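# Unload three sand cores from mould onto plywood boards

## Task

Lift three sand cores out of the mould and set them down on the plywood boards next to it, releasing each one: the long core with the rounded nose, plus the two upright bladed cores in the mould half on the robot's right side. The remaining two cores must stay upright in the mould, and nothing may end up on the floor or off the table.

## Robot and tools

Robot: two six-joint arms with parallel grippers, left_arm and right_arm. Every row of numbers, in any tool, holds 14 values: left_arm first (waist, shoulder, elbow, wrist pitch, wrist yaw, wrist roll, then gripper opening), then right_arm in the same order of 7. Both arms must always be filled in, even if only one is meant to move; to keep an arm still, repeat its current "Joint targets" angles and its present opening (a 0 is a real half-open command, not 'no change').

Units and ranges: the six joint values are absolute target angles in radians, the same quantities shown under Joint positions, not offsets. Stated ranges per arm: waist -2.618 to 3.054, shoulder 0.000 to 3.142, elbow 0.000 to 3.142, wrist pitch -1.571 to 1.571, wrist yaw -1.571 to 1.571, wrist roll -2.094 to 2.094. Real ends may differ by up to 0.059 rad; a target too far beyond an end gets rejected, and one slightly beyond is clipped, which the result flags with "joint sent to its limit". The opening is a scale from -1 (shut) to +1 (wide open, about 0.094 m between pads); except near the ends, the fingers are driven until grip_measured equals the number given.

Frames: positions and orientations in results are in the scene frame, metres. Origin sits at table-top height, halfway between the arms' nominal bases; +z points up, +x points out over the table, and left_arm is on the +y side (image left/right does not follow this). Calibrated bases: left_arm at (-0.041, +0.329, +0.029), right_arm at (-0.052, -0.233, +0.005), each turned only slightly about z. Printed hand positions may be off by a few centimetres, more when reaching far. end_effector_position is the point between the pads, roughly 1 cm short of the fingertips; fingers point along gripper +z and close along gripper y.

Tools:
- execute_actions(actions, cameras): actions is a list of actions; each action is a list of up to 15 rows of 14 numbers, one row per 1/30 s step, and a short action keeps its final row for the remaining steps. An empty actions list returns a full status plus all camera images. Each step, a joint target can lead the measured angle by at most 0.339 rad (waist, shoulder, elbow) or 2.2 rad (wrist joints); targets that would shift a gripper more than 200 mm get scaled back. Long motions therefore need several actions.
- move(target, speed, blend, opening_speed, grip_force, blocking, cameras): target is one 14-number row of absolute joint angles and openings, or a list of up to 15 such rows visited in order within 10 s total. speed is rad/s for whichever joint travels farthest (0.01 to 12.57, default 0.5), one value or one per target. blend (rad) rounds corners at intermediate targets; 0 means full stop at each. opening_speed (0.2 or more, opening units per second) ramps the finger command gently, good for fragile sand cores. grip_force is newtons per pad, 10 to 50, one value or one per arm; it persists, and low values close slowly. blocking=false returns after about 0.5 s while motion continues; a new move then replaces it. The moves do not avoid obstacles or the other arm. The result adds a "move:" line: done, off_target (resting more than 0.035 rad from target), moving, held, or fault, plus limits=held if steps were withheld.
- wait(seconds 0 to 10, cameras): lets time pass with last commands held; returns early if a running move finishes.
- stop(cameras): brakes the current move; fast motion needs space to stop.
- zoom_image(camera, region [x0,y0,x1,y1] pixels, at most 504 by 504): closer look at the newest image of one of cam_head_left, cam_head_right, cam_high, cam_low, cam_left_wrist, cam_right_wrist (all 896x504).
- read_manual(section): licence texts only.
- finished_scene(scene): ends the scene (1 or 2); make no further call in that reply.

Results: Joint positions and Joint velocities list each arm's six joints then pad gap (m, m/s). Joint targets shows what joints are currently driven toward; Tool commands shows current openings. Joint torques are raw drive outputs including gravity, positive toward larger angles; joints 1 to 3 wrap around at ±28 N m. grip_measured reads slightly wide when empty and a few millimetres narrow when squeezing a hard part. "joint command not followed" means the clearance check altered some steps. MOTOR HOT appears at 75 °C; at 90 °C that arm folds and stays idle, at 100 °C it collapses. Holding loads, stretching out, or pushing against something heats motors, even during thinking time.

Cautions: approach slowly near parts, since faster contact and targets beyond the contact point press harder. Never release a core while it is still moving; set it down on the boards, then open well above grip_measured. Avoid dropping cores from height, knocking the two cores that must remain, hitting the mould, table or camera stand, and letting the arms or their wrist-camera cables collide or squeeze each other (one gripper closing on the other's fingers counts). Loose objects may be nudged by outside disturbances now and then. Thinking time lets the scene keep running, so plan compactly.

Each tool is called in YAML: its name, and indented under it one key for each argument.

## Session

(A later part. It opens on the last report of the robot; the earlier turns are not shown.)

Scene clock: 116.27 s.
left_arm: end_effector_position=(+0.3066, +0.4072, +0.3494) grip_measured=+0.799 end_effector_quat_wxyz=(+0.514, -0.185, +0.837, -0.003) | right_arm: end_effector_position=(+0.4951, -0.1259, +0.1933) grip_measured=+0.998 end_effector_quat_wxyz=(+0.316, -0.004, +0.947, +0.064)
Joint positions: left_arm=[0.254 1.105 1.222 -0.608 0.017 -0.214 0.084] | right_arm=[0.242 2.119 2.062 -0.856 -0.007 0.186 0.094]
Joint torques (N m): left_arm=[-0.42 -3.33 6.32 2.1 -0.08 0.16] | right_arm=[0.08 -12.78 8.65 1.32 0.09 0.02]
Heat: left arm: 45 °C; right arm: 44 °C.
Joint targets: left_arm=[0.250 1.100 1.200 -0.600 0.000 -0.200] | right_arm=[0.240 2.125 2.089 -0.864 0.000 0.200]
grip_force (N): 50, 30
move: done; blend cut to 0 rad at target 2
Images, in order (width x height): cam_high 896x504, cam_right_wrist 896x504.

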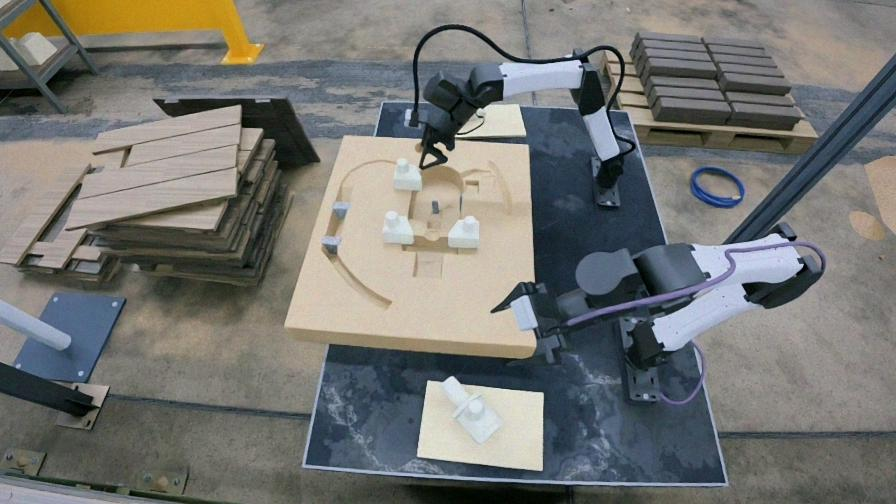

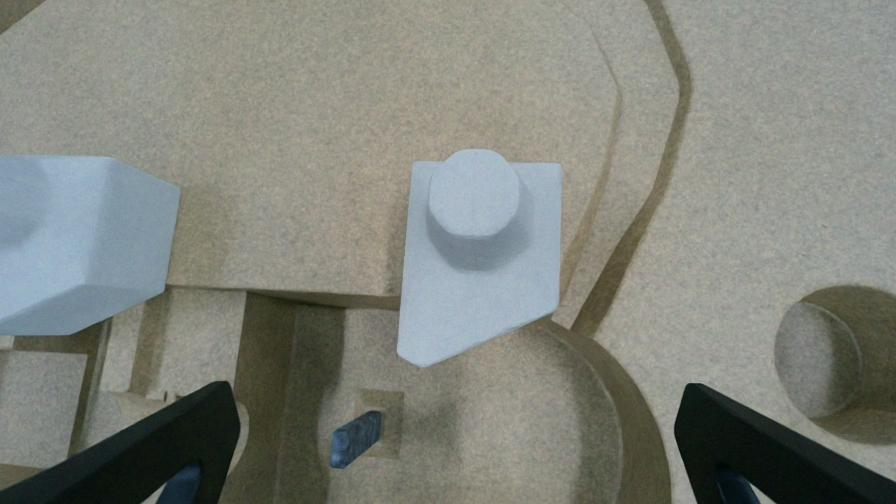

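move:
  target:
    - [0.25,1.1,1.2,-0.6,0.0,-0.2,0.8,0.219,2.38,2.21,-0.708,0.0,0.185,1]
    - [0.25,1.1,1.2,-0.6,0.0,-0.2,0.8,0.221,2.38,2.21,-0.708,0.0,0.185,0.0]
    - [0.25,1.1,1.2,-0.6,0.0,-0.2,0.8,0.221,2.388,2.325,-0.818,0.0,0.185,0.0]
    - [0.25,1.1,1.2,-0.6,0.0,-0.2,0.8,0.221,2.43,2.51,-0.955,0.0,0.185,0.0]
  cameras: ["cam_right_wrist","cam_low"]
  speed: [0.35,0.3,0.25,0.25]
  opening_speed: 0.6
  blend: [0,0,0.03,0]

Scene clock: 131.37 s.
left_arm: end_effector_position=(+0.3066, +0.4072, +0.3494) grip_measured=+0.799 end_effector_quat_wxyz=(+0.514, -0.185, +0.837, -0.003) | right_arm: end_effector_position=(+0.5448, -0.1277, +0.1590) grip_measured=+0.208 end_effector_quat_wxyz=(+0.299, +0.005, +0.953, +0.057)
Joint positions: left_arm=[0.254 1.105 1.222 -0.608 0.017 -0.214 0.084] | right_arm=[0.223 2.427 2.466 -0.992 -0.006 0.187 0.057]
Joint torques (N m): left_arm=[-0.47 -3.4 6.23 2.12 -0.08 0.15] | right_arm=[0.06 -15.19 9.68 1.71 0.04 -0.12]
Motor temperatures (°C): left_arm=[23 41 39 40 22 22 25] | right_arm=[25 46 38 37 21 24 22]
Heat: left arm: 41 °C; right arm: 46 °C.
Joint targets: left_arm=[0.250 1.100 1.200 -0.600 0.000 -0.200] | right_arm=[0.221 2.430 2.510 -0.955 0.000 0.185]
grip_force (N): 50, 30
move: off_target (right_arm); right_arm: the elbow is farthest, 0.044 rad from its target
Images, in order (width x height): cam_low 896x504, cam_right_wrist 896x504.

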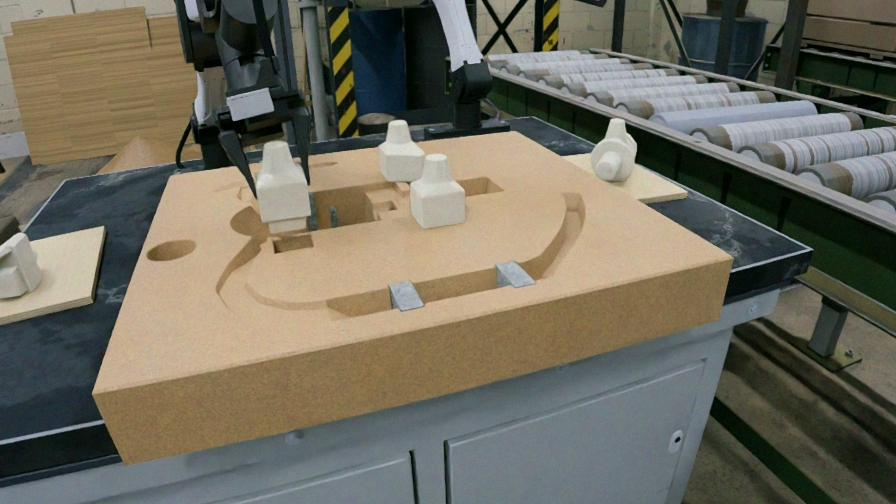

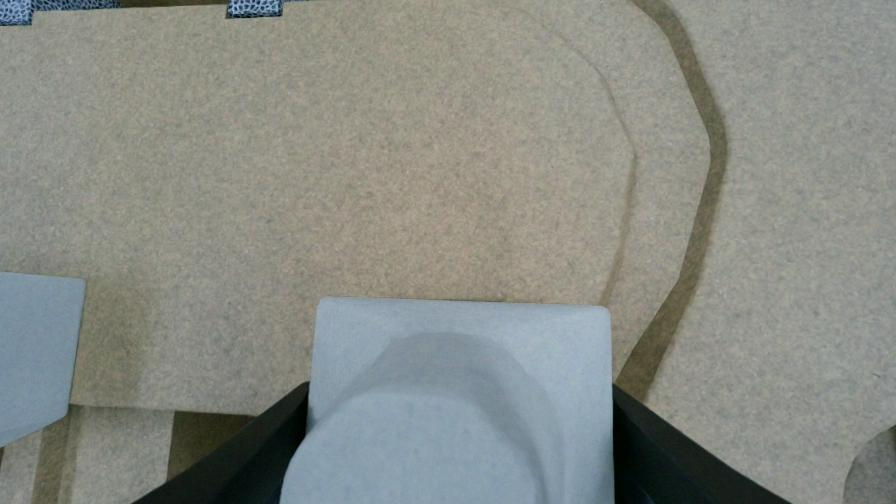

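move:
  target:
    - [0.25,1.1,1.2,-0.6,0.0,-0.2,0.8,0.2,1.425,1.418,-0.793,0.0,0.15,0.0]
    - [0.25,1.1,1.2,-0.6,0.0,-0.2,0.8,-0.655,1.85,0.68,1.1,-0.695,-0.08,0.0]
    - [0.25,1.1,1.2,-0.6,0.0,-0.2,0.8,-0.655,2.0,0.645,1.36,-0.695,-0.075,0.0]
    - [0.25,1.1,1.2,-0.6,0.0,-0.2,0.8,-0.657,2.13,0.645,1.48,-0.70,-0.07,0.0]
  cameras: ["cam_right_wrist","cam_low","cam_high"]
  speed: [0.6,0.8,0.3,0.12]
  blend: [0.15,0.06,0.02,0]

zoom_image:
  camera: "cam_low"
  region: [0, 150, 180, 350]

Scene clock: 145.80 s.
left_arm: end_effector_position=(+0.3066, +0.4072, +0.3494) grip_measured=+0.799 end_effector_quat_wxyz=(+0.514, -0.185, +0.837, -0.003) | right_arm: end_effector_position=(+0.3610, -0.4381, +0.0842) grip_measured=+0.163 end_effector_quat_wxyz=(+0.681, +0.004, +0.733, -0.004)
Joint positions: left_arm=[0.254 1.105 1.222 -0.608 0.017 -0.214 0.084] | right_arm=[-0.654 2.126 0.641 1.389 -0.69 -0.061 0.055]
Joint torques (N m): left_arm=[-0.51 -3.43 6.35 2.11 -0.11 0.17] | right_arm=[-0.02 -9.33 3.79 2.61 -0.16 -0.15]
Heat: left arm: 41 °C; right arm: 49 °C.
Joint targets: left_arm=[0.250 1.100 1.200 -0.600 0.000 -0.200] | right_arm=[-0.657 2.130 0.645 1.480 -0.700 -0.070]
grip_force (N): 50, 30
move: off_target (right_arm); right_arm: the wrist pitch is farthest, 0.091 rad from its target
Images, in order (width x height): cam_high 896x504, cam_low 896x504, cam_right_wrist 896x504.

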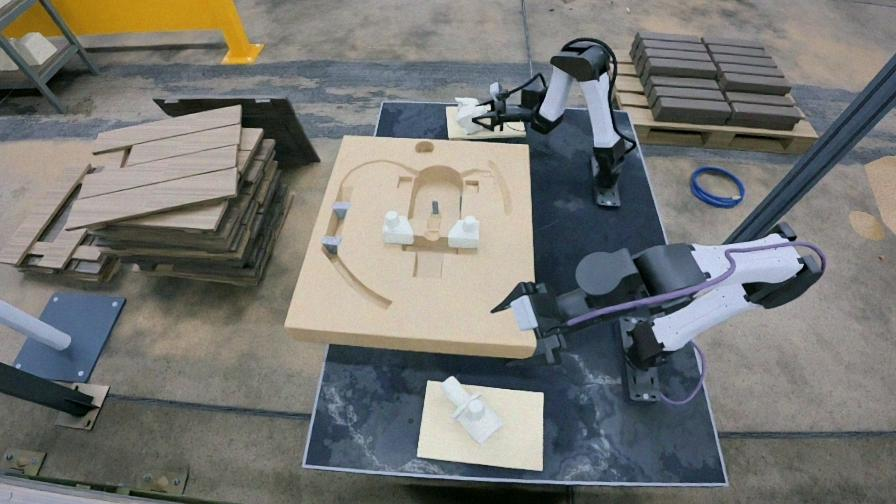

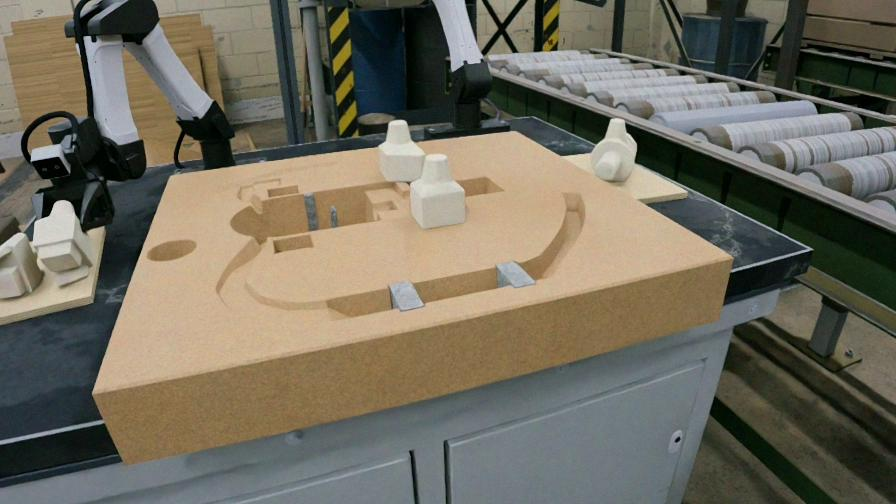

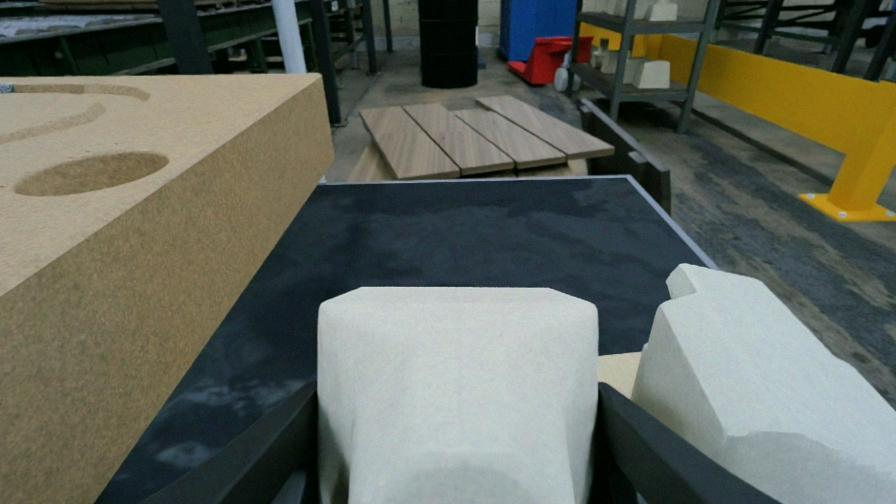

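Scaled by 2.520 from the camera's 896x504 image, which has a finer 1280x720 frame.

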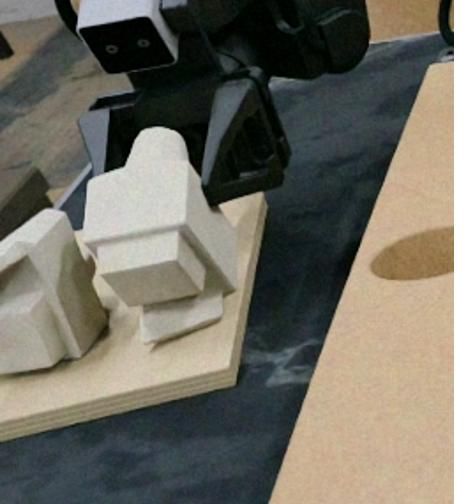

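move:
  target:
    - [0.25,1.1,1.2,-0.6,0.0,-0.2,0.8,-0.657,2.165,0.65,1.53,-0.70,-0.06,0.0]
    - [0.25,1.1,1.2,-0.6,0.0,-0.2,0.8,-0.657,2.165,0.65,1.53,-0.70,-0.06,0.165]
    - [0.25,1.1,1.2,-0.6,0.0,-0.2,0.8,-0.657,2.165,0.65,1.53,-0.70,-0.06,0.175]
  cameras: ["cam_right_wrist","cam_low"]
  speed: 0.08
  opening_speed: 0.2
  grip_force: [50,12]

zoom_image:
  camera: "cam_low"
  region: [0, 150, 180, 350]

Scene clock: 152.97 s.
left_arm: end_effector_position=(+0.3066, +0.4072, +0.3494) grip_measured=+0.799 end_effector_quat_wxyz=(+0.514, -0.185, +0.837, -0.003) | right_arm: end_effector_position=(+0.3610, -0.4371, +0.0832) grip_measured=+0.176 end_effector_quat_wxyz=(+0.682, +0.001, +0.731, -0.003)
Joint positions: left_arm=[0.254 1.105 1.222 -0.608 0.017 -0.214 0.084] | right_arm=[-0.654 2.136 0.641 1.405 -0.696 -0.06 0.055]
Joint torques (N m): left_arm=[-0.55 -3.33 6.3 2.12 -0.09 0.16] | right_arm=[0.03 -6.67 4.4 2.91 -0.11 -0.04]
Motor temperatures (°C): left_arm=[23 39 39 41 22 22 25] | right_arm=[25 47 38 43 21 24 22]
Heat: left arm: 41 °C; right arm: 47 °C.
Joint targets: left_arm=[0.250 1.100 1.200 -0.600 0.000 -0.200] | right_arm=[-0.657 2.165 0.650 1.530 -0.700 -0.060]
grip_force (N): 50, 12
move: off_target (right_arm); target 2's new numbers were sent with right_arm's wrist pitch 0.125 rad from that target; target 3's new numbers were sent with right_arm's wrist pitch 0.125 rad from that target; right_arm: the wrist pitch is farthest, 0.125 rad from its target
Images, in order (width x height): cam_low 896x504, cam_right_wrist 896x504.

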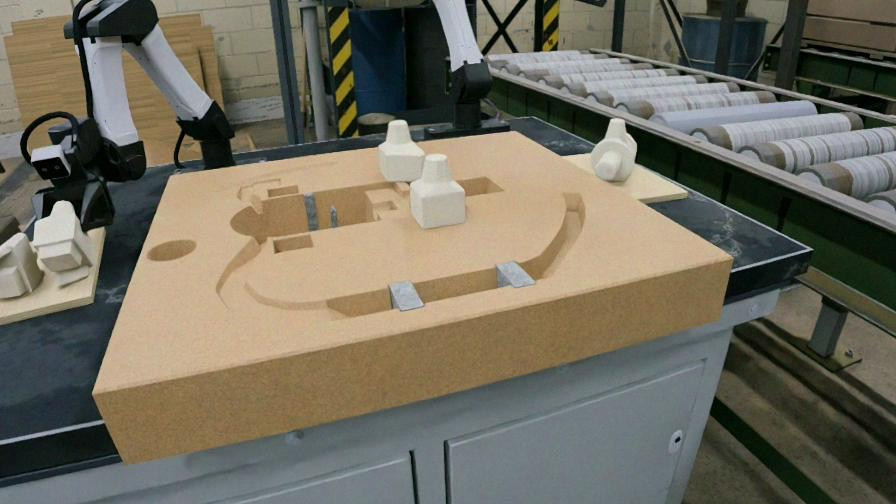

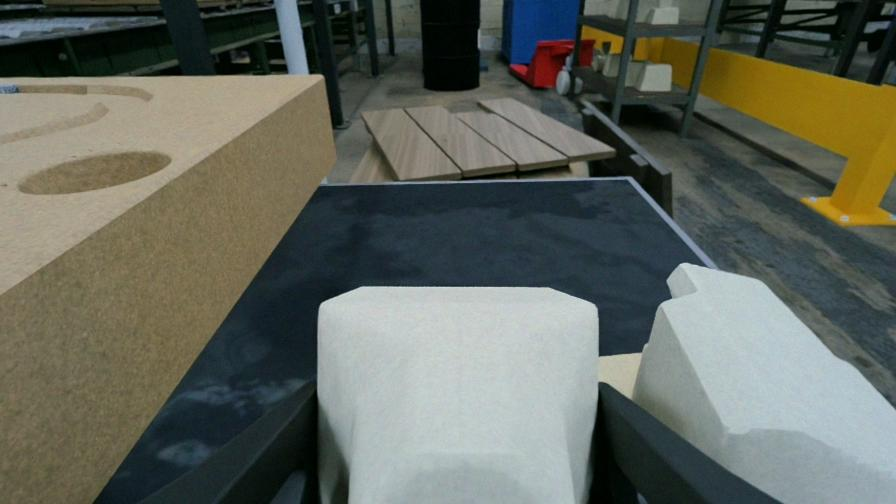

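Scaled by 2.520 from the camera's 896x504 image, which has a finer 1280x720 frame.

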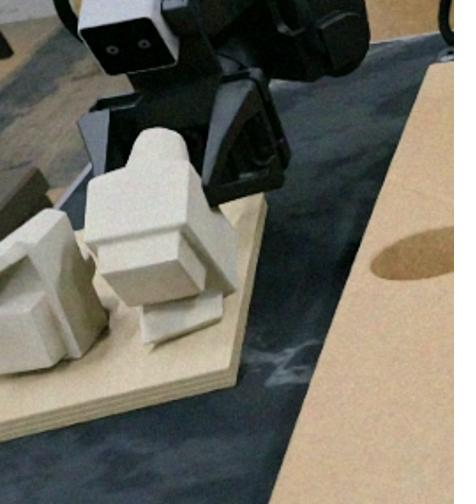

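move:
  target:
    - [0.25,1.1,1.2,-0.6,0.0,-0.2,0.8,-0.657,2.155,0.645,1.50,-0.70,-0.06,0.182]
    - [0.25,1.1,1.2,-0.6,0.0,-0.2,0.8,-0.657,2.155,0.645,1.50,-0.70,-0.06,0.188]
    - [0.25,1.1,1.2,-0.6,0.0,-0.2,0.8,-0.657,2.155,0.645,1.50,-0.70,-0.06,0.194]
    - [0.25,1.1,1.2,-0.6,0.0,-0.2,0.8,-0.657,2.155,0.645,1.50,-0.70,-0.06,0.2]
    - [0.25,1.1,1.2,-0.6,0.0,-0.2,0.8,-0.657,2.155,0.645,1.50,-0.70,-0.06,0.206]
    - [0.25,1.1,1.2,-0.6,0.0,-0.2,0.8,-0.657,2.155,0.645,1.50,-0.70,-0.06,0.212]
  cameras: ["cam_right_wrist","cam_low"]
  speed: 0.1
  opening_speed: 0.2

zoom_image:
  camera: "cam_low"
  region: [0, 150, 180, 350]

Scene clock: 162.07 s.
left_arm: end_effector_position=(+0.3066, +0.4072, +0.3494) grip_measured=+0.799 end_effector_quat_wxyz=(+0.514, -0.185, +0.837, -0.003) | right_arm: end_effector_position=(+0.3599, -0.4389, +0.0804) grip_measured=+0.210 end_effector_quat_wxyz=(+0.680, +0.005, +0.733, -0.002)
Joint positions: left_arm=[0.254 1.105 1.222 -0.608 0.017 -0.214 0.084] | right_arm=[-0.658 2.14 0.641 1.4 -0.695 -0.06 0.057]
Joint torques (N m): left_arm=[-0.51 -3.36 6.42 2.11 -0.09 0.15] | right_arm=[0.51 -8.14 3.93 2.68 -0.15 -0.08]
Heat: left arm: 42 °C; right arm: 45 °C.
Joint targets: left_arm=[0.250 1.100 1.200 -0.600 0.000 -0.200] | right_arm=[-0.657 2.155 0.645 1.500 -0.700 -0.060]
grip_force (N): 50, 12
move: off_target (right_arm); target 2's new numbers were sent with right_arm's wrist pitch 0.096 rad from that target; target 3's new numbers were sent with right_arm's wrist pitch 0.098 rad from that target; target 4's new numbers were sent with right_arm's wrist pitch 0.099 rad from that target; target 5's new numbers were sent with right_arm's wrist pitch 0.100 rad from that target; target 6's new numbers were sent with right_arm's wrist pitch 0.100 rad from that target; right_arm: the wrist pitch is farthest, 0.100 rad from its target
Images, in order (width x height): cam_low 896x504, cam_right_wrist 896x504.

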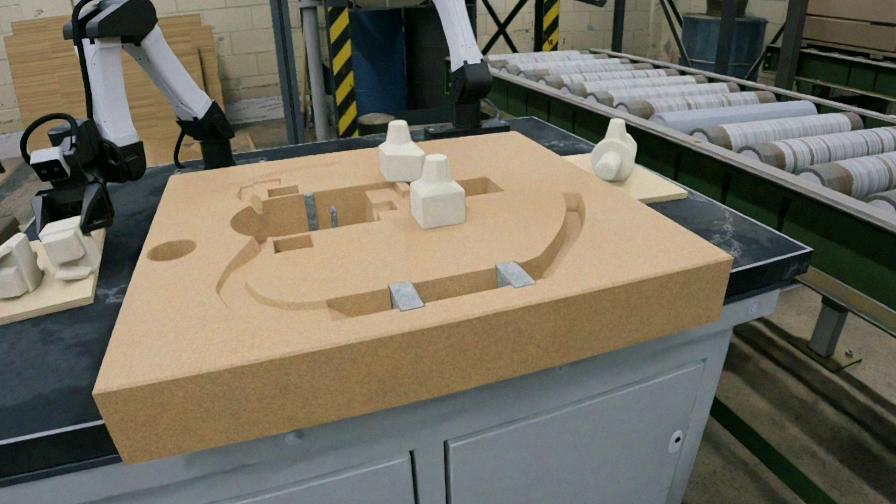

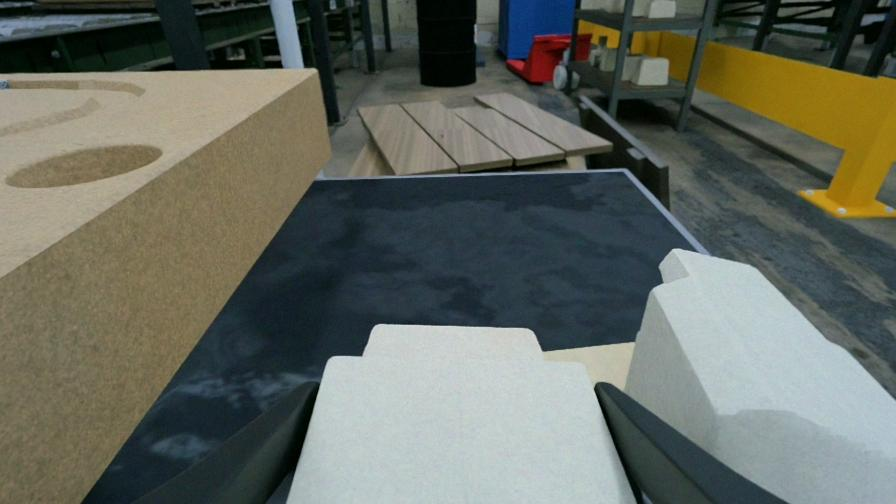

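Scaled by 2.520 from the camera's 896x504 image, which has a finer 1280x720 frame.

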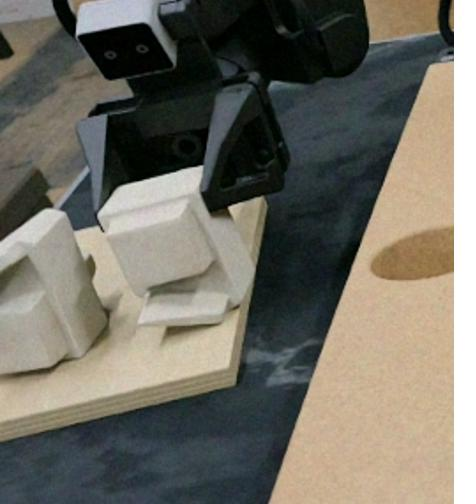

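move:
  target:
    - [0.25,1.1,1.2,-0.6,0.0,-0.2,0.8,-0.657,2.155,0.645,1.50,-0.70,-0.06,0.23]
    - [0.25,1.1,1.2,-0.6,0.0,-0.2,0.8,-0.657,2.155,0.645,1.50,-0.70,-0.06,0.34]
  cameras: ["cam_right_wrist","cam_low","cam_high"]
  speed: 0.1
  opening_speed: 0.2

zoom_image:
  camera: "cam_high"
  region: [420, 60, 560, 160]

Scene clock: 168.60 s.
left_arm: end_effector_position=(+0.3066, +0.4072, +0.3494) grip_measured=+0.799 end_effector_quat_wxyz=(+0.514, -0.185, +0.837, -0.003) | right_arm: end_effector_position=(+0.3599, -0.4389, +0.0804) grip_measured=+0.338 end_effector_quat_wxyz=(+0.680, +0.005, +0.733, -0.002)
Joint positions: left_arm=[0.254 1.105 1.222 -0.608 0.017 -0.214 0.084] | right_arm=[-0.658 2.14 0.641 1.4 -0.695 -0.06 0.063]
Joint torques (N m): left_arm=[-0.53 -3.36 6.27 2.12 -0.11 0.15] | right_arm=[0.43 -8.12 3.95 2.69 -0.11 -0.08]
Heat: left arm: 42 °C; right arm: 45 °C.
Joint targets: left_arm=[0.250 1.100 1.200 -0.600 0.000 -0.200] | right_arm=[-0.657 2.155 0.645 1.500 -0.700 -0.060]
grip_force (N): 50, 12
move: off_target (right_arm); target 2's new numbers were sent with right_arm's wrist pitch 0.100 rad from that target; right_arm: the wrist pitch is farthest, 0.100 rad from its target
Images, in order (width x height): cam_high 896x504, cam_low 896x504, cam_right_wrist 896x504.

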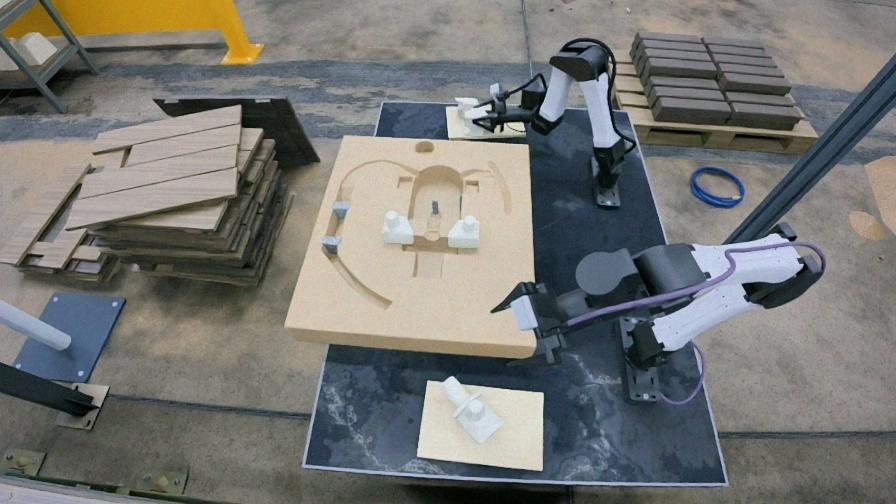

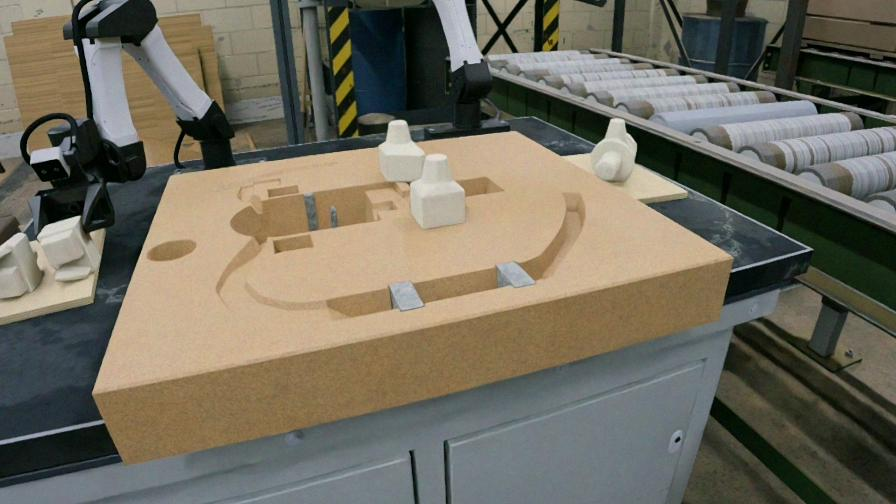

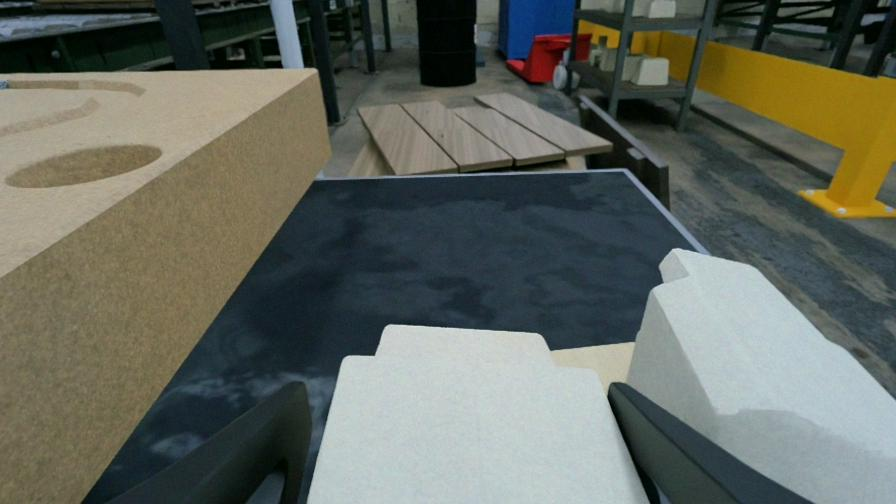

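Scaled by 3.600 from the camera's 896x504 image, which has a finer 1280x720 frame.

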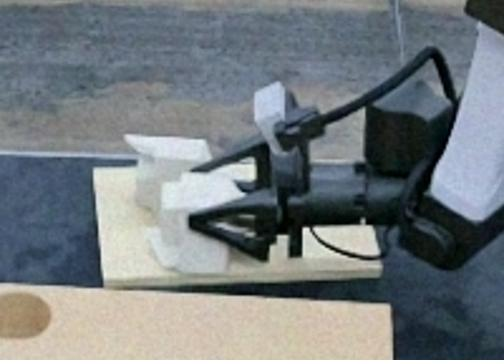

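move:
  target:
    - [0.25,1.1,1.2,-0.6,0.0,-0.2,0.8,-0.657,2.14,0.641,1.50,-0.70,-0.06,0.45]
    - [0.25,1.1,1.2,-0.6,0.0,-0.2,0.8,-0.803,2.03,0.51,1.52,-0.845,-0.02,0.5]
    - [0.25,1.1,1.2,-0.6,0.0,-0.2,0.8,-0.803,1.7,0.5,1.2,-0.845,-0.02,0.5]
    - [0.25,1.1,1.2,-0.6,0.0,-0.2,0.8,-0.5,1.1,1.2,-0.5,0.0,0,0.5]
  cameras: ["cam_right_wrist","cam_low","cam_high"]
  speed: [0.1,0.12,0.3,0.7]
  blend: [0,0.02,0.05,0]
  opening_speed: 0.4

zoom_image:
  camera: "cam_high"
  region: [420, 60, 560, 160]

Scene clock: 181.53 s.
left_arm: end_effector_position=(+0.3066, +0.4072, +0.3494) grip_measured=+0.799 end_effector_quat_wxyz=(+0.514, -0.185, +0.837, -0.003) | right_arm: end_effector_position=(+0.2620, -0.4261, +0.3301) grip_measured=+0.498 end_effector_quat_wxyz=(+0.522, +0.222, +0.810, -0.149)
Joint positions: left_arm=[0.254 1.105 1.222 -0.608 0.017 -0.214 0.084] | right_arm=[-0.506 1.106 1.177 -0.493 -0.009 -0.014 0.07]
Joint torques (N m): left_arm=[-0.51 -3.33 6.38 2.11 -0.08 0.15] | right_arm=[0.92 -4.11 8.53 1.81 0.1 0.1]
Heat: left arm: 43 °C; right arm: 44 °C.
Joint targets: left_arm=[0.250 1.100 1.200 -0.600 0.000 -0.200] | right_arm=[-0.500 1.100 1.200 -0.500 0.000 0.000]
grip_force (N): 50, 12
move: done; blend cut to 0 rad at target 2; target 2's new numbers were sent with right_arm's wrist pitch 0.120 rad from that target
Images, in order (width x height): cam_high 896x504, cam_low 896x504, cam_right_wrist 896x504.

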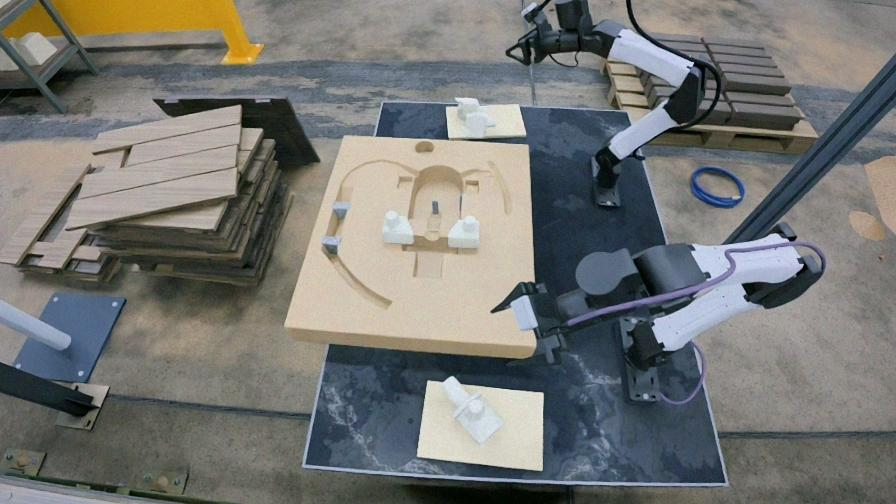

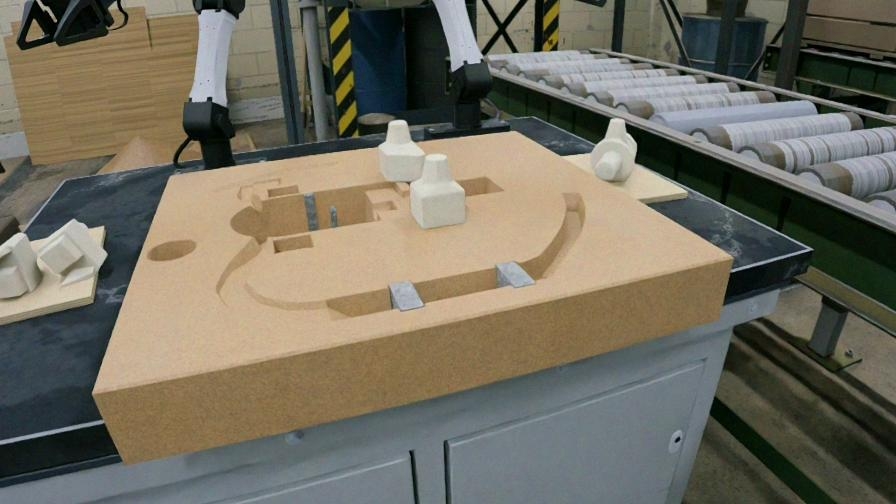

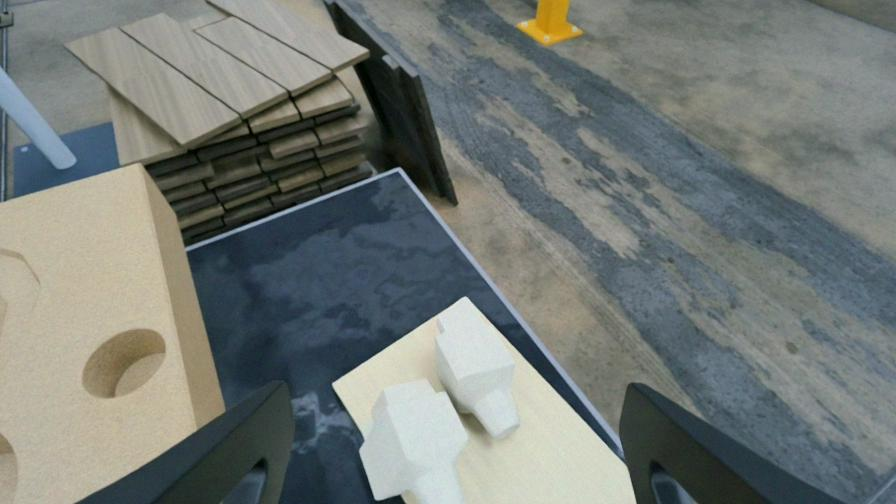

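Scaled by 3.600 from the camera's 896x504 image, which has a finer 1280x720 frame.

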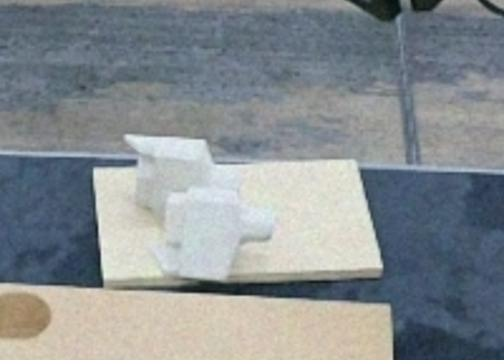

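finished_scene:
  scene: 2

The scene is finished: the task was done.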